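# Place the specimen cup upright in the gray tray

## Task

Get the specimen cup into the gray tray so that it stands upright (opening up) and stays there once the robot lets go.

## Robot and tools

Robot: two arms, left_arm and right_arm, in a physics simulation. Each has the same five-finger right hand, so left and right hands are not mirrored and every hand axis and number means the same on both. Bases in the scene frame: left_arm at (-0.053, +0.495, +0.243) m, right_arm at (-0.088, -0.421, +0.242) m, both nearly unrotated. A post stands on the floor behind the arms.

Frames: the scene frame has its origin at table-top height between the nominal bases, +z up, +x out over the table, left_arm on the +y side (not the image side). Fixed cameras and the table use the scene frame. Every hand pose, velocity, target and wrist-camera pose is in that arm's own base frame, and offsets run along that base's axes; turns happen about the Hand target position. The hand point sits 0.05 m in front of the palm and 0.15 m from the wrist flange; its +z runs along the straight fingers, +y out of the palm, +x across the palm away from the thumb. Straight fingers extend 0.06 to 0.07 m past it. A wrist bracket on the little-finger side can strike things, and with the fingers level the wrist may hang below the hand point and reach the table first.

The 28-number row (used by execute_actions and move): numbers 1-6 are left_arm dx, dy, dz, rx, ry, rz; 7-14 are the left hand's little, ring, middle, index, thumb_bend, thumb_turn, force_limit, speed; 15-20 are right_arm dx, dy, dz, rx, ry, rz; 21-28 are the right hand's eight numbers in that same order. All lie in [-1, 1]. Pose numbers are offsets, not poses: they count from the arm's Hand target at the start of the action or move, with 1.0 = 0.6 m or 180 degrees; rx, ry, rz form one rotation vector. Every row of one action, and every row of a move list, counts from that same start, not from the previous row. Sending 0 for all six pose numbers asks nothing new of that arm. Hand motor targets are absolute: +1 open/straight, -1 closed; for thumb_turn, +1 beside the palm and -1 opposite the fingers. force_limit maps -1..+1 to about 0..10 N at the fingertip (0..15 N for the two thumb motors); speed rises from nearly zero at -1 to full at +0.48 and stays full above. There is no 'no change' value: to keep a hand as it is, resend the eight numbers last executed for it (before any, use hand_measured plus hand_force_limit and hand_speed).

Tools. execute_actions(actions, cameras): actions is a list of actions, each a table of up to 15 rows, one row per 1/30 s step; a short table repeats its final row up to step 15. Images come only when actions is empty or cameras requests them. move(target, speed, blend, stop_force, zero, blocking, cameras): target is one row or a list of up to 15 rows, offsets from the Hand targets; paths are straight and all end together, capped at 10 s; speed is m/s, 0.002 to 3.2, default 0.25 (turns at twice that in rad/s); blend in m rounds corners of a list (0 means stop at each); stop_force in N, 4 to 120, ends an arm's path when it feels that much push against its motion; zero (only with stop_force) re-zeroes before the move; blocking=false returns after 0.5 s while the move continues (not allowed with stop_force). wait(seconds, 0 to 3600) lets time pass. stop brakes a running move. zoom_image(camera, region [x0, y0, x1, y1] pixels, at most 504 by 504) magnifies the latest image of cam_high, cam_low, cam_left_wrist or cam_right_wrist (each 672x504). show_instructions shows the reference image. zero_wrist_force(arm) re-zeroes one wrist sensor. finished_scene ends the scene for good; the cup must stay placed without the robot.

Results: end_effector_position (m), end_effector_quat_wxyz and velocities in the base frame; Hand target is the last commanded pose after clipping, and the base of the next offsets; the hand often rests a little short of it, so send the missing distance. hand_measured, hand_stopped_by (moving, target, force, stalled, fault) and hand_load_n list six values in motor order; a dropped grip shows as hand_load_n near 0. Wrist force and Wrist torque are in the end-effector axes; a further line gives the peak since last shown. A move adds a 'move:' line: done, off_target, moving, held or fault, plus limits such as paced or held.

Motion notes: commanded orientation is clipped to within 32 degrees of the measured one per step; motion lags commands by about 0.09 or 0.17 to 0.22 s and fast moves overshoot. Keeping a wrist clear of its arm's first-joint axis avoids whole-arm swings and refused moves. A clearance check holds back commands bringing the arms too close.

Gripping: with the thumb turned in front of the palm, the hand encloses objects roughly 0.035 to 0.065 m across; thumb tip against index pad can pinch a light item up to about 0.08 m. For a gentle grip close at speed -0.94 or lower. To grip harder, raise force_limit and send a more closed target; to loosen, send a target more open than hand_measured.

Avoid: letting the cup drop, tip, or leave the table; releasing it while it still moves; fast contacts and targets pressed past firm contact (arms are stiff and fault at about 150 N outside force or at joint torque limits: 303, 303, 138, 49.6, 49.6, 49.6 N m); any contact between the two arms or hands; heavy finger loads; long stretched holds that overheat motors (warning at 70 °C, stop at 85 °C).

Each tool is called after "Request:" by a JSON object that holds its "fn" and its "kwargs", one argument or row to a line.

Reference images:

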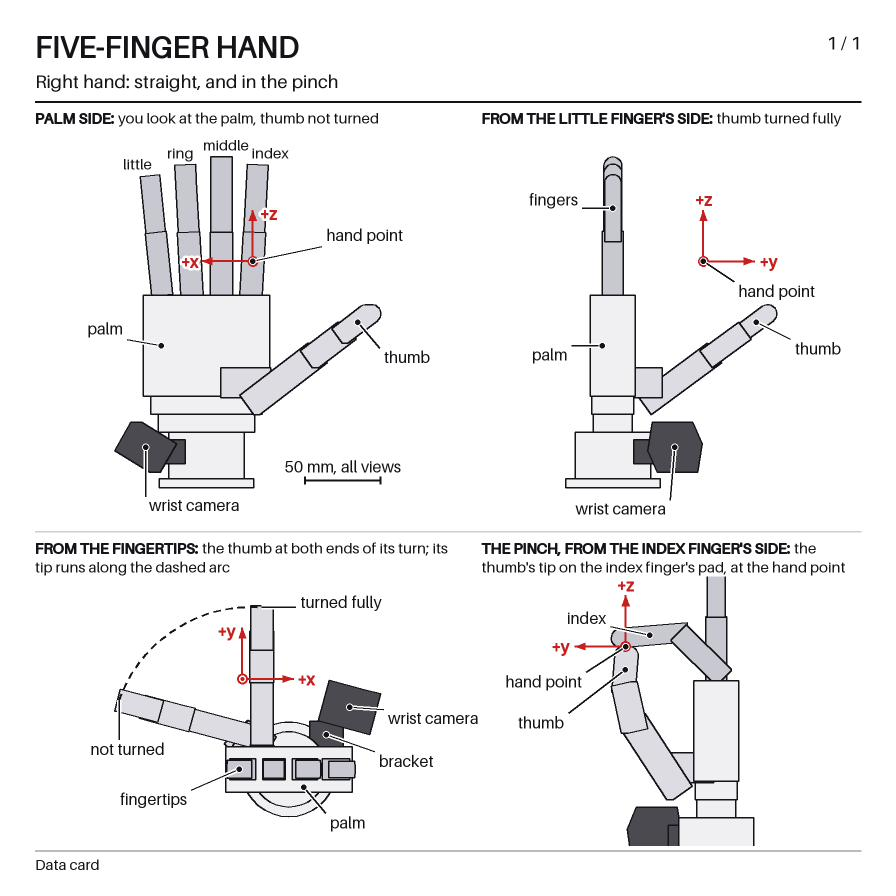

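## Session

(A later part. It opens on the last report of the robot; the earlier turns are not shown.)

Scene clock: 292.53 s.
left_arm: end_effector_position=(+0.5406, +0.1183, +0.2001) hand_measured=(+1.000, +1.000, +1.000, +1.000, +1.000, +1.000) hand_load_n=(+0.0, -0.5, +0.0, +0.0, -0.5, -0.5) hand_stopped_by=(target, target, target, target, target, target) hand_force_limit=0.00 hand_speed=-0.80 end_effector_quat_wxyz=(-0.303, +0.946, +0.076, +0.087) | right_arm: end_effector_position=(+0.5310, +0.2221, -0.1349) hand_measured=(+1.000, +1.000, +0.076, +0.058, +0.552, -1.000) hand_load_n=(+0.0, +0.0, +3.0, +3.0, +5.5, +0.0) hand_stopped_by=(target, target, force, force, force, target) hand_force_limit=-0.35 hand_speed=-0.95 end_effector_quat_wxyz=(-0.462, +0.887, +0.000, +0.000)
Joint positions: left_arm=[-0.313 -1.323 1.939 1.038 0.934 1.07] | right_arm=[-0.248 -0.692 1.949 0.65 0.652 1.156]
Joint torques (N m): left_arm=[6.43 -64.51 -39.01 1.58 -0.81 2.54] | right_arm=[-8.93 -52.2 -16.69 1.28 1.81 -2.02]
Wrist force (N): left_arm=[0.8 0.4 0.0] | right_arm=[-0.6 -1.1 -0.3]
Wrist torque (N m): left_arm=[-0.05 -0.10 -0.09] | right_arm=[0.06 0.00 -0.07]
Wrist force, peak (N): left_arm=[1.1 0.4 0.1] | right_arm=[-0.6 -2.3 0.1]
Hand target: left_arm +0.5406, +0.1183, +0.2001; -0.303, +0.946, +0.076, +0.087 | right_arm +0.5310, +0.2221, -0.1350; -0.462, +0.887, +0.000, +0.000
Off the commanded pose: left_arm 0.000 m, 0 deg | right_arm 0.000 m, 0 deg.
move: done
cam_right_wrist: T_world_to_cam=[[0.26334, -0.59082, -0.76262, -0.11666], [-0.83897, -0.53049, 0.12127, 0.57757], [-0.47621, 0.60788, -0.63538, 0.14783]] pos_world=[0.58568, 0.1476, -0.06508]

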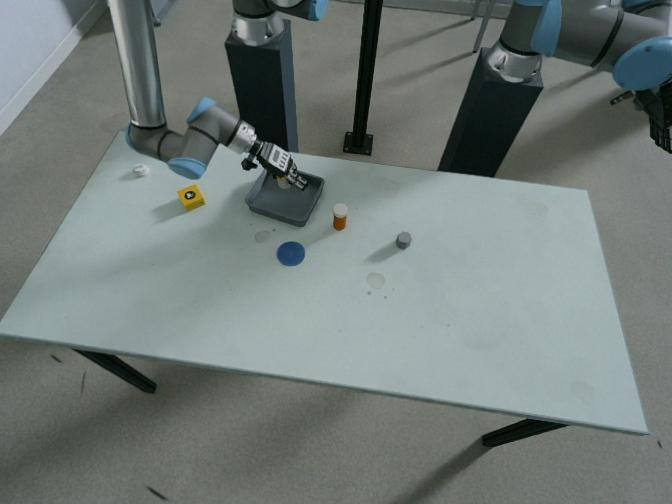

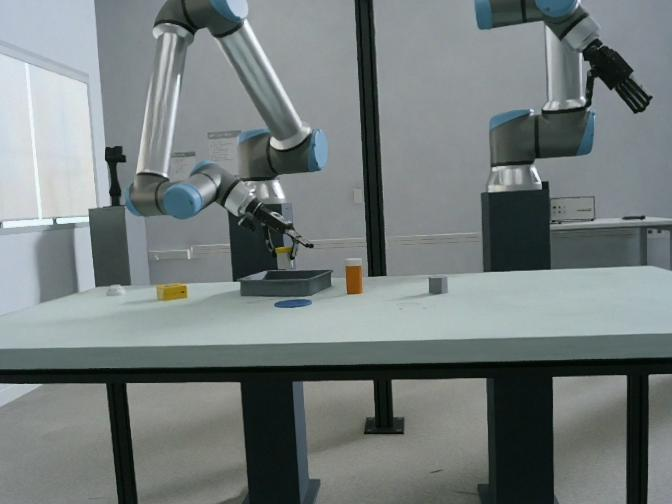

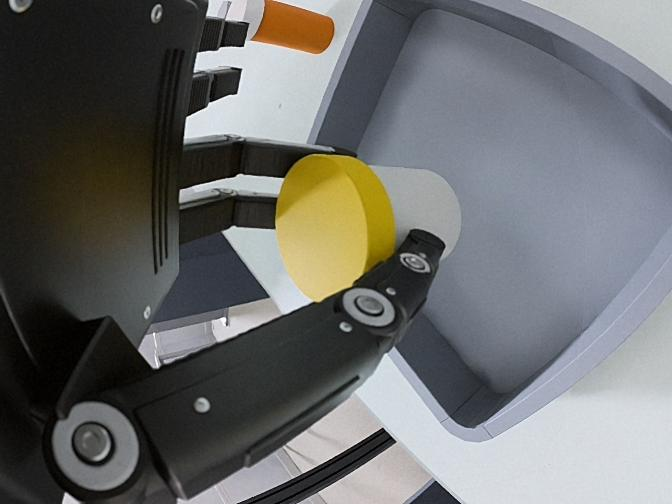

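Request:
{"fn": "move", "kwargs": {
  "target": [0,0,0,0,0,0,1,1,1,1,1,1,0,-0.8,0,0,-0.075,0,0,0,1,1,-0.05,-0.05,0.3,-1,-0.35,-0.95],
  "speed": 0.08,
  "stop_force": 8
}}

Request:
{"fn": "move", "kwargs": {
  "target": [0,0,0,0,0,0,1,1,1,1,1,1,0,-0.8,0,0,-0.035,0,0,0,1,1,-0.05,-0.05,0.3,-1,-0.35,-0.95],
  "speed": 0.006,
  "stop_force": 4,
  "cameras": ["cam_low", "cam_high", "cam_right_wrist"]
}}

Request:
{"fn": "zoom_image", "kwargs": {
  "camera": "cam_low",
  "region": [230, 200, 350, 300]
}}

Request:
{"fn": "zoom_image", "kwargs": {
  "camera": "cam_high",
  "region": [230, 140, 350, 240]
}}

Scene clock: 306.07 s.
left_arm: end_effector_position=(+0.5406, +0.1183, +0.2001) hand_measured=(+1.000, +1.000, +1.000, +1.000, +1.000, +1.000) hand_load_n=(+0.0, +0.0, +0.0, +0.0, +0.0, -0.5) hand_stopped_by=(target, target, target, target, target, target) hand_force_limit=0.00 hand_speed=-0.80 end_effector_quat_wxyz=(-0.303, +0.946, +0.076, +0.087) | right_arm: end_effector_position=(+0.5310, +0.2221, -0.1800) hand_measured=(+1.000, +1.000, +0.076, +0.058, +0.552, -1.000) hand_load_n=(+0.0, +0.0, +3.0, +3.0, +5.5, +0.5) hand_stopped_by=(target, target, force, force, force, target) hand_force_limit=-0.35 hand_speed=-0.95 end_effector_quat_wxyz=(-0.462, +0.887, +0.000, +0.000)
Joint positions: left_arm=[-0.313 -1.323 1.939 1.038 0.934 1.07] | right_arm=[-0.248 -0.616 1.925 0.598 0.652 1.156]
Joint torques (N m): left_arm=[4.63 -66.67 -38.08 1.63 -0.49 2.66] | right_arm=[9.03 -53.26 -13.43 1.31 -3.52 1.87]
Wrist force (N): left_arm=[0.9 0.5 0.0] | right_arm=[-0.7 -1.0 0.0]
Wrist torque (N m): left_arm=[-0.04 -0.11 -0.08] | right_arm=[0.03 0.00 -0.13]
Wrist force, peak (N): left_arm=[1.0 0.5 0.1] | right_arm=[-0.7 -1.8 -0.7]
Hand target: left_arm +0.5406, +0.1183, +0.2001; -0.303, +0.946, +0.076, +0.087 | right_arm +0.5310, +0.2221, -0.1800; -0.462, +0.887, +0.000, +0.000
Off the commanded pose: left_arm 0.000 m, 0 deg | right_arm 0.000 m, 0 deg.
move: done

Scene clock: 310.43 s.
left_arm: end_effector_position=(+0.5406, +0.1183, +0.2001) hand_measured=(+1.000, +1.000, +1.000, +1.000, +1.000, +1.000) hand_load_n=(+0.0, +0.0, +0.0, +0.0, +0.0, +0.5) hand_stopped_by=(target, target, target, target, target, target) hand_force_limit=0.00 hand_speed=-0.80 end_effector_quat_wxyz=(-0.303, +0.946, +0.076, +0.087) | right_arm: end_effector_position=(+0.5310, +0.2221, -0.2010) hand_measured=(+1.000, +1.000, +0.076, +0.058, +0.552, -1.000) hand_load_n=(+0.0, +0.0, +3.5, +3.5, +4.5, +0.0) hand_stopped_by=(target, target, force, force, force, target) hand_force_limit=-0.35 hand_speed=-0.95 end_effector_quat_wxyz=(-0.462, +0.887, +0.000, +0.000)
Joint positions: left_arm=[-0.313 -1.323 1.939 1.038 0.934 1.07] | right_arm=[-0.248 -0.581 1.911 0.576 0.652 1.156]
Joint torques (N m): left_arm=[6.25 -68.6 -39.19 1.71 -0.74 2.79] | right_arm=[9.51 -51.37 -13.57 0.74 1.59 0.24]
Wrist force (N): left_arm=[0.6 0.5 -0.1] | right_arm=[-0.4 -4.7 -1.4]
Wrist torque (N m): left_arm=[-0.05 -0.06 -0.10] | right_arm=[0.06 -0.03 -0.16]
Wrist force, peak (N): left_arm=[1.2 0.3 0.0] | right_arm=[-0.6 -4.9 -1.3]
Hand target: left_arm +0.5406, +0.1183, +0.2001; -0.303, +0.946, +0.076, +0.087 | right_arm +0.5310, +0.2221, -0.2010; -0.462, +0.887, +0.000, +0.000
Off the commanded pose: left_arm 0.000 m, 0 deg | right_arm 0.000 m, 0 deg.
move: done
cam_right_wrist: T_world_to_cam=[[0.26333, -0.5908, -0.76263, -0.16714], [-0.83893, -0.53054, 0.12133, 0.58559], [-0.47629, 0.60785, -0.63535, 0.10582]] pos_world=[0.58568, 0.1476, -0.13128]
Images, in order (width x height): cam_high 672x504, cam_low 672x504, cam_right_wrist 672x504.

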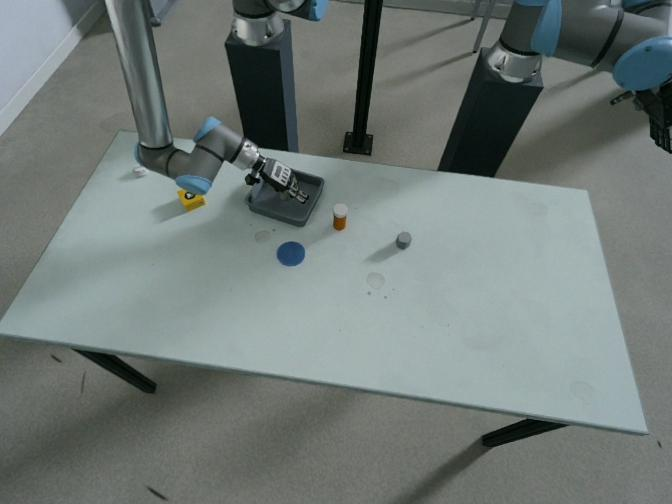

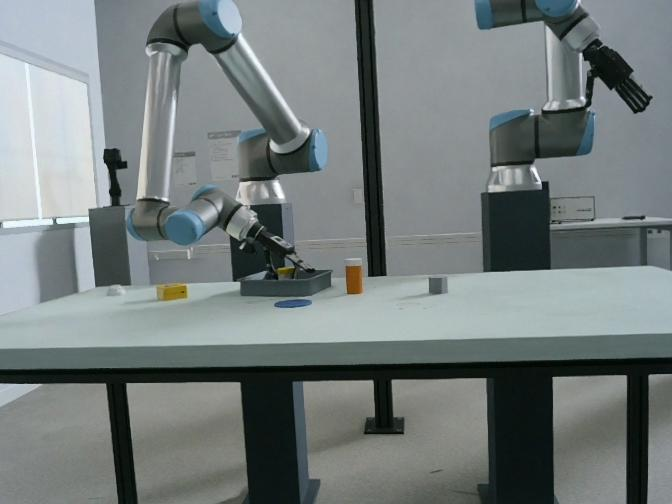

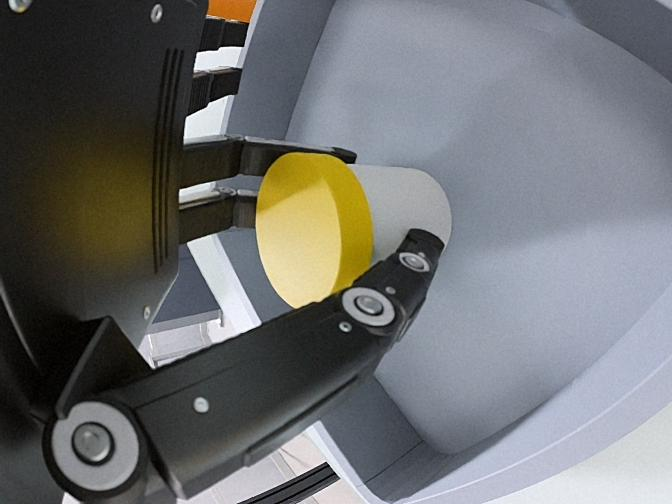

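Scaled by 4.200 from the camera's image (finer frame: 960x720).

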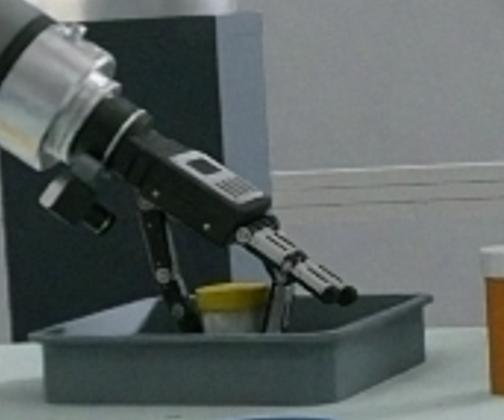

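Scaled by 4.200 from the camera's image (finer frame: 960x720).

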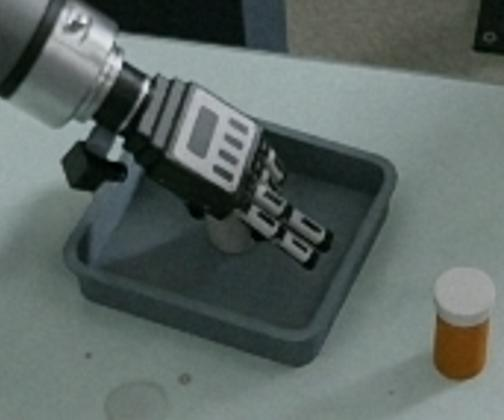

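Request:
{"fn": "move", "kwargs": {
  "target": [0,0,0,0,0,0,1,1,1,1,1,1,0,-0.8,0,0,0.001,0,0,0,1,1,0.2,0.2,0.63,-1,-0.35,-0.93],
  "speed": 0.02
}}

Request:
{"fn": "move", "kwargs": {
  "target": [0,0,0,0,0,0,1,1,1,1,1,1,0,-0.8,0,0,0,0,0,0,1,1,0.45,0.45,0.85,-1,-0.35,-0.6],
  "speed": 0.02,
  "cameras": ["cam_low", "cam_high", "cam_right_wrist"]
}}

Request:
{"fn": "zoom_image", "kwargs": {
  "camera": "cam_low",
  "region": [230, 200, 350, 300]
}}

Scene clock: 324.77 s.
left_arm: end_effector_position=(+0.5406, +0.1183, +0.2001) hand_measured=(+1.000, +1.000, +1.000, +1.000, +1.000, +1.000) hand_load_n=(+0.0, +0.0, +0.0, +0.0, +0.0, +0.0) hand_stopped_by=(target, target, target, target, target, target) hand_force_limit=0.00 hand_speed=-0.80 end_effector_quat_wxyz=(-0.303, +0.946, +0.076, +0.087) | right_arm: end_effector_position=(+0.5310, +0.2221, -0.2004) hand_measured=(+1.000, +1.000, +0.200, +0.200, +0.630, -1.000) hand_load_n=(+0.0, +0.0, +0.0, +0.0, +0.0, +0.0) hand_stopped_by=(target, target, target, target, target, target) hand_force_limit=-0.35 hand_speed=-0.93 end_effector_quat_wxyz=(-0.462, +0.887, +0.000, +0.000)
Joint positions: left_arm=[-0.313 -1.323 1.939 1.038 0.934 1.07] | right_arm=[-0.248 -0.582 1.912 0.577 0.652 1.156]
Joint torques (N m): left_arm=[6.03 -65.95 -38.66 1.84 -0.82 2.97] | right_arm=[7.5 -93.07 0.22 7.8 1.59 0.34]
Wrist force (N): left_arm=[0.9 0.1 0.0] | right_arm=[-0.7 -1.1 -0.3]
Wrist torque (N m): left_arm=[-0.10 -0.11 -0.09] | right_arm=[0.06 -0.01 -0.14]
Wrist force, peak (N): left_arm=[1.1 0.3 -0.1] | right_arm=[-0.5 -5.0 -1.3]
Hand target: left_arm +0.5406, +0.1183, +0.2001; -0.303, +0.946, +0.076, +0.087 | right_arm +0.5310, +0.2221, -0.2004; -0.462, +0.887, +0.000, +0.000
Off the commanded pose: left_arm 0.000 m, 0 deg | right_arm 0.000 m, 0 deg.
move: done

Scene clock: 325.43 s.
left_arm: end_effector_position=(+0.5406, +0.1183, +0.2001) hand_measured=(+1.000, +1.000, +1.000, +1.000, +1.000, +1.000) hand_load_n=(+0.0, +0.0, +0.0, +0.0, +0.0, +0.0) hand_stopped_by=(target, target, target, target, target, target) hand_force_limit=0.00 hand_speed=-0.80 end_effector_quat_wxyz=(-0.303, +0.946, +0.076, +0.087) | right_arm: end_effector_position=(+0.5310, +0.2221, -0.2004) hand_measured=(+1.000, +1.000, +0.450, +0.450, +0.850, -1.000) hand_load_n=(+0.0, -0.5, +0.0, +0.0, +0.0, +0.0) hand_stopped_by=(target, target, target, target, target, target) hand_force_limit=-0.35 hand_speed=-0.60 end_effector_quat_wxyz=(-0.462, +0.887, +0.000, +0.000)
Joint positions: left_arm=[-0.313 -1.323 1.939 1.038 0.934 1.07] | right_arm=[-0.248 -0.582 1.912 0.577 0.652 1.156]
Joint torques (N m): left_arm=[5.8 -67.84 -39.25 1.74 -1.01 3.06] | right_arm=[7.79 -92.63 -0.16 7.57 1.56 0.3]
Wrist force (N): left_arm=[0.9 0.3 0.1] | right_arm=[-0.6 -1.1 -0.4]
Wrist torque (N m): left_arm=[-0.09 -0.11 -0.09] | right_arm=[0.06 -0.02 -0.13]
Wrist force, peak (N): left_arm=[1.0 0.4 0.0] | right_arm=[-0.9 -1.3 -0.3]
Hand target: left_arm +0.5406, +0.1183, +0.2001; -0.303, +0.946, +0.076, +0.087 | right_arm +0.5310, +0.2221, -0.2004; -0.462, +0.887, +0.000, +0.000
Off the commanded pose: left_arm 0.000 m, 0 deg | right_arm 0.000 m, 0 deg.
move: done
cam_right_wrist: T_world_to_cam=[[0.26333, -0.5908, -0.76263, -0.16668], [-0.83893, -0.53054, 0.12133, 0.58552], [-0.47629, 0.60785, -0.63535, 0.1062]] pos_world=[0.58568, 0.1476, -0.13068]
Images, in order (width x height): cam_high 672x504, cam_low 672x504, cam_right_wrist 672x504.

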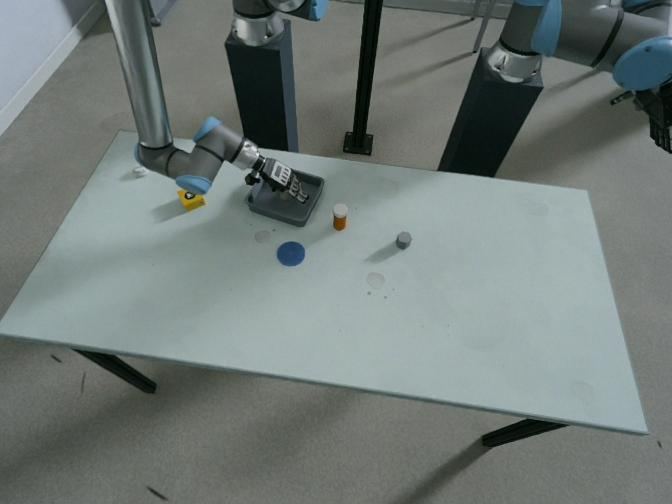

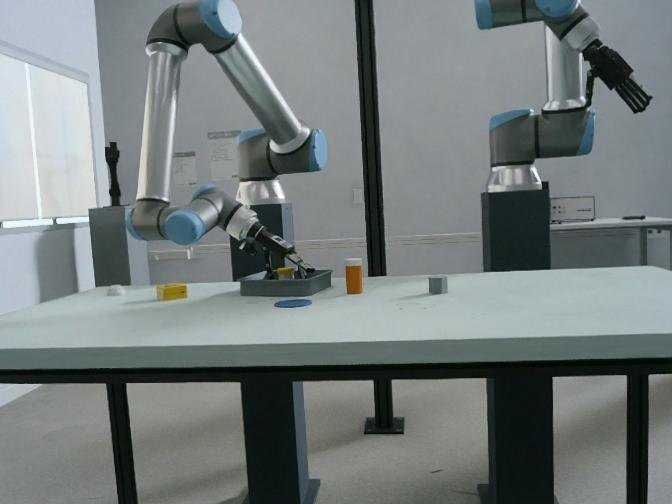

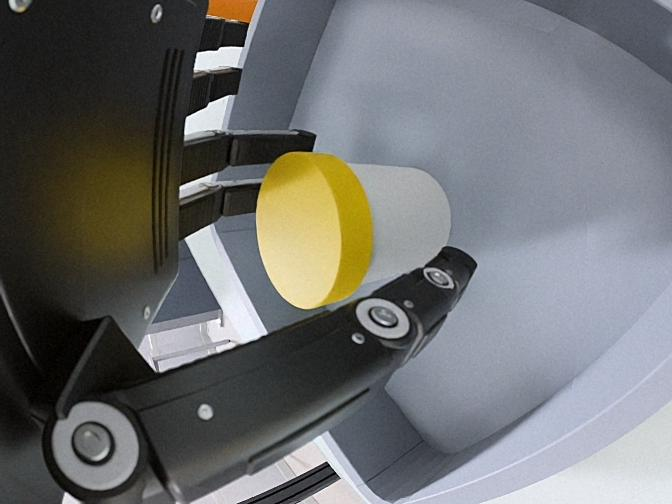

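Scaled by 4.200 from the camera's image (finer frame: 960x720).

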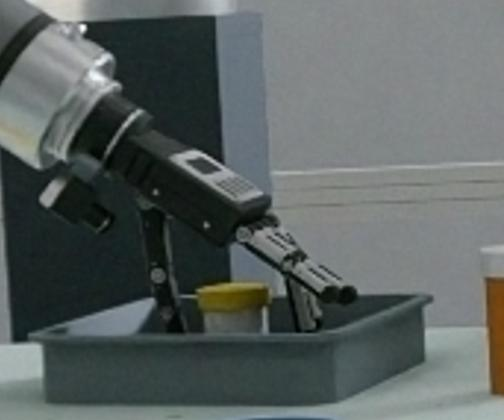

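Request:
{"fn": "move", "kwargs": {
  "target": [
    [0,0,0,0,0,0,1,1,1,1,1,1,0,-0.8,0,0,0.1,0,0,0,1,1,0.45,0.45,0.85,-1,-0.35,-0.6],
    [0,0,0,0,0,0,1,1,1,1,1,1,0,-0.8,0,-0.1,0.3,0,0,0,1,1,0.45,0.45,0.85,-1,-0.35,-0.6]
  ],
  "speed": [0.08, 0.2],
  "blend": [0.02, 0],
  "cameras": ["cam_low", "cam_high"]
}}

Request:
{"fn": "zoom_image", "kwargs": {
  "camera": "cam_low",
  "region": [230, 200, 350, 300]
}}

Request:
{"fn": "zoom_image", "kwargs": {
  "camera": "cam_high",
  "region": [230, 140, 350, 240]
}}

Scene clock: 333.90 s.
left_arm: end_effector_position=(+0.5406, +0.1183, +0.2001) hand_measured=(+1.000, +1.000, +1.000, +1.000, +1.000, +1.000) hand_load_n=(+0.0, +0.0, +0.0, +0.0, +0.0, +0.0) hand_stopped_by=(target, target, target, target, target, target) hand_force_limit=0.00 hand_speed=-0.80 end_effector_quat_wxyz=(-0.303, +0.946, +0.076, +0.087) | right_arm: end_effector_position=(+0.5310, +0.1621, -0.0206) hand_measured=(+1.000, +1.000, +0.450, +0.450, +0.850, -1.000) hand_load_n=(+0.0, +0.0, +0.0, +0.0, +0.0, +0.0) hand_stopped_by=(target, target, target, target, target, target) hand_force_limit=-0.35 hand_speed=-0.60 end_effector_quat_wxyz=(-0.462, +0.887, +0.000, +0.000)
Joint positions: left_arm=[-0.313 -1.323 1.939 1.038 0.934 1.07] | right_arm=[-0.355 -0.862 1.994 0.899 0.694 0.998]
Joint torques (N m): left_arm=[6.51 -67.57 -38.81 1.5 -1.02 2.7] | right_arm=[-9.45 -85.65 -7.32 7.38 1.87 -2.12]
Wrist force (N): left_arm=[0.9 0.5 0.6] | right_arm=[-0.3 -0.8 -0.4]
Wrist torque (N m): left_arm=[-0.09 -0.13 -0.08] | right_arm=[0.10 -0.05 -0.05]
Wrist force, peak (N): left_arm=[0.9 0.5 0.6] | right_arm=[-0.6 -1.4 -1.3]
Hand target: left_arm +0.5406, +0.1183, +0.2001; -0.303, +0.946, +0.076, +0.087 | right_arm +0.5310, +0.1621, -0.0204; -0.462, +0.887, +0.000, +0.000
Off the commanded pose: left_arm 0.000 m, 0 deg | right_arm 0.000 m, 0 deg.
move: done
Images, in order (width x height): cam_high 672x504, cam_low 672x504.

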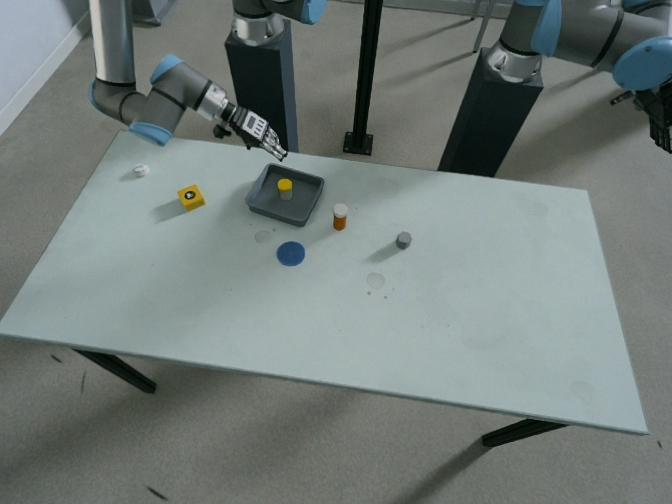

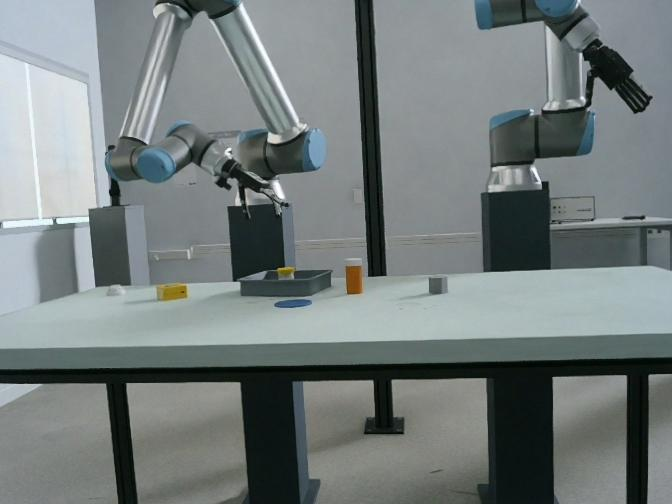

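Scaled by 4.200 from the camera's image (finer frame: 960x720).

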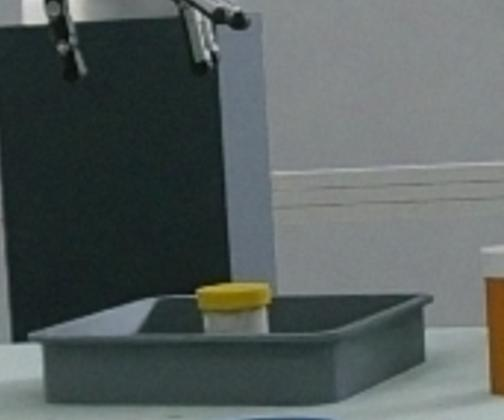

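Scaled by 4.200 from the camera's image (finer frame: 960x720).

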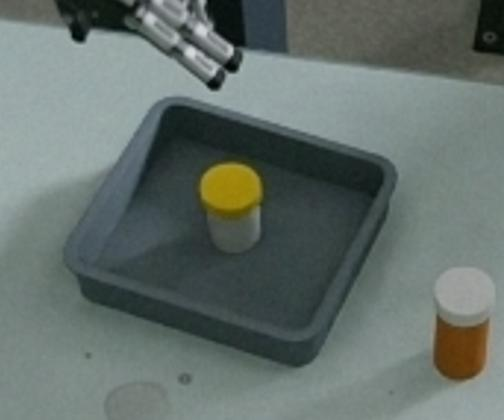

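The specimen cup is standing upright in the tray and both hands are clear of it.

Request:
{"fn": "finished_scene", "kwargs": {

}}

The scene is finished: the task was done.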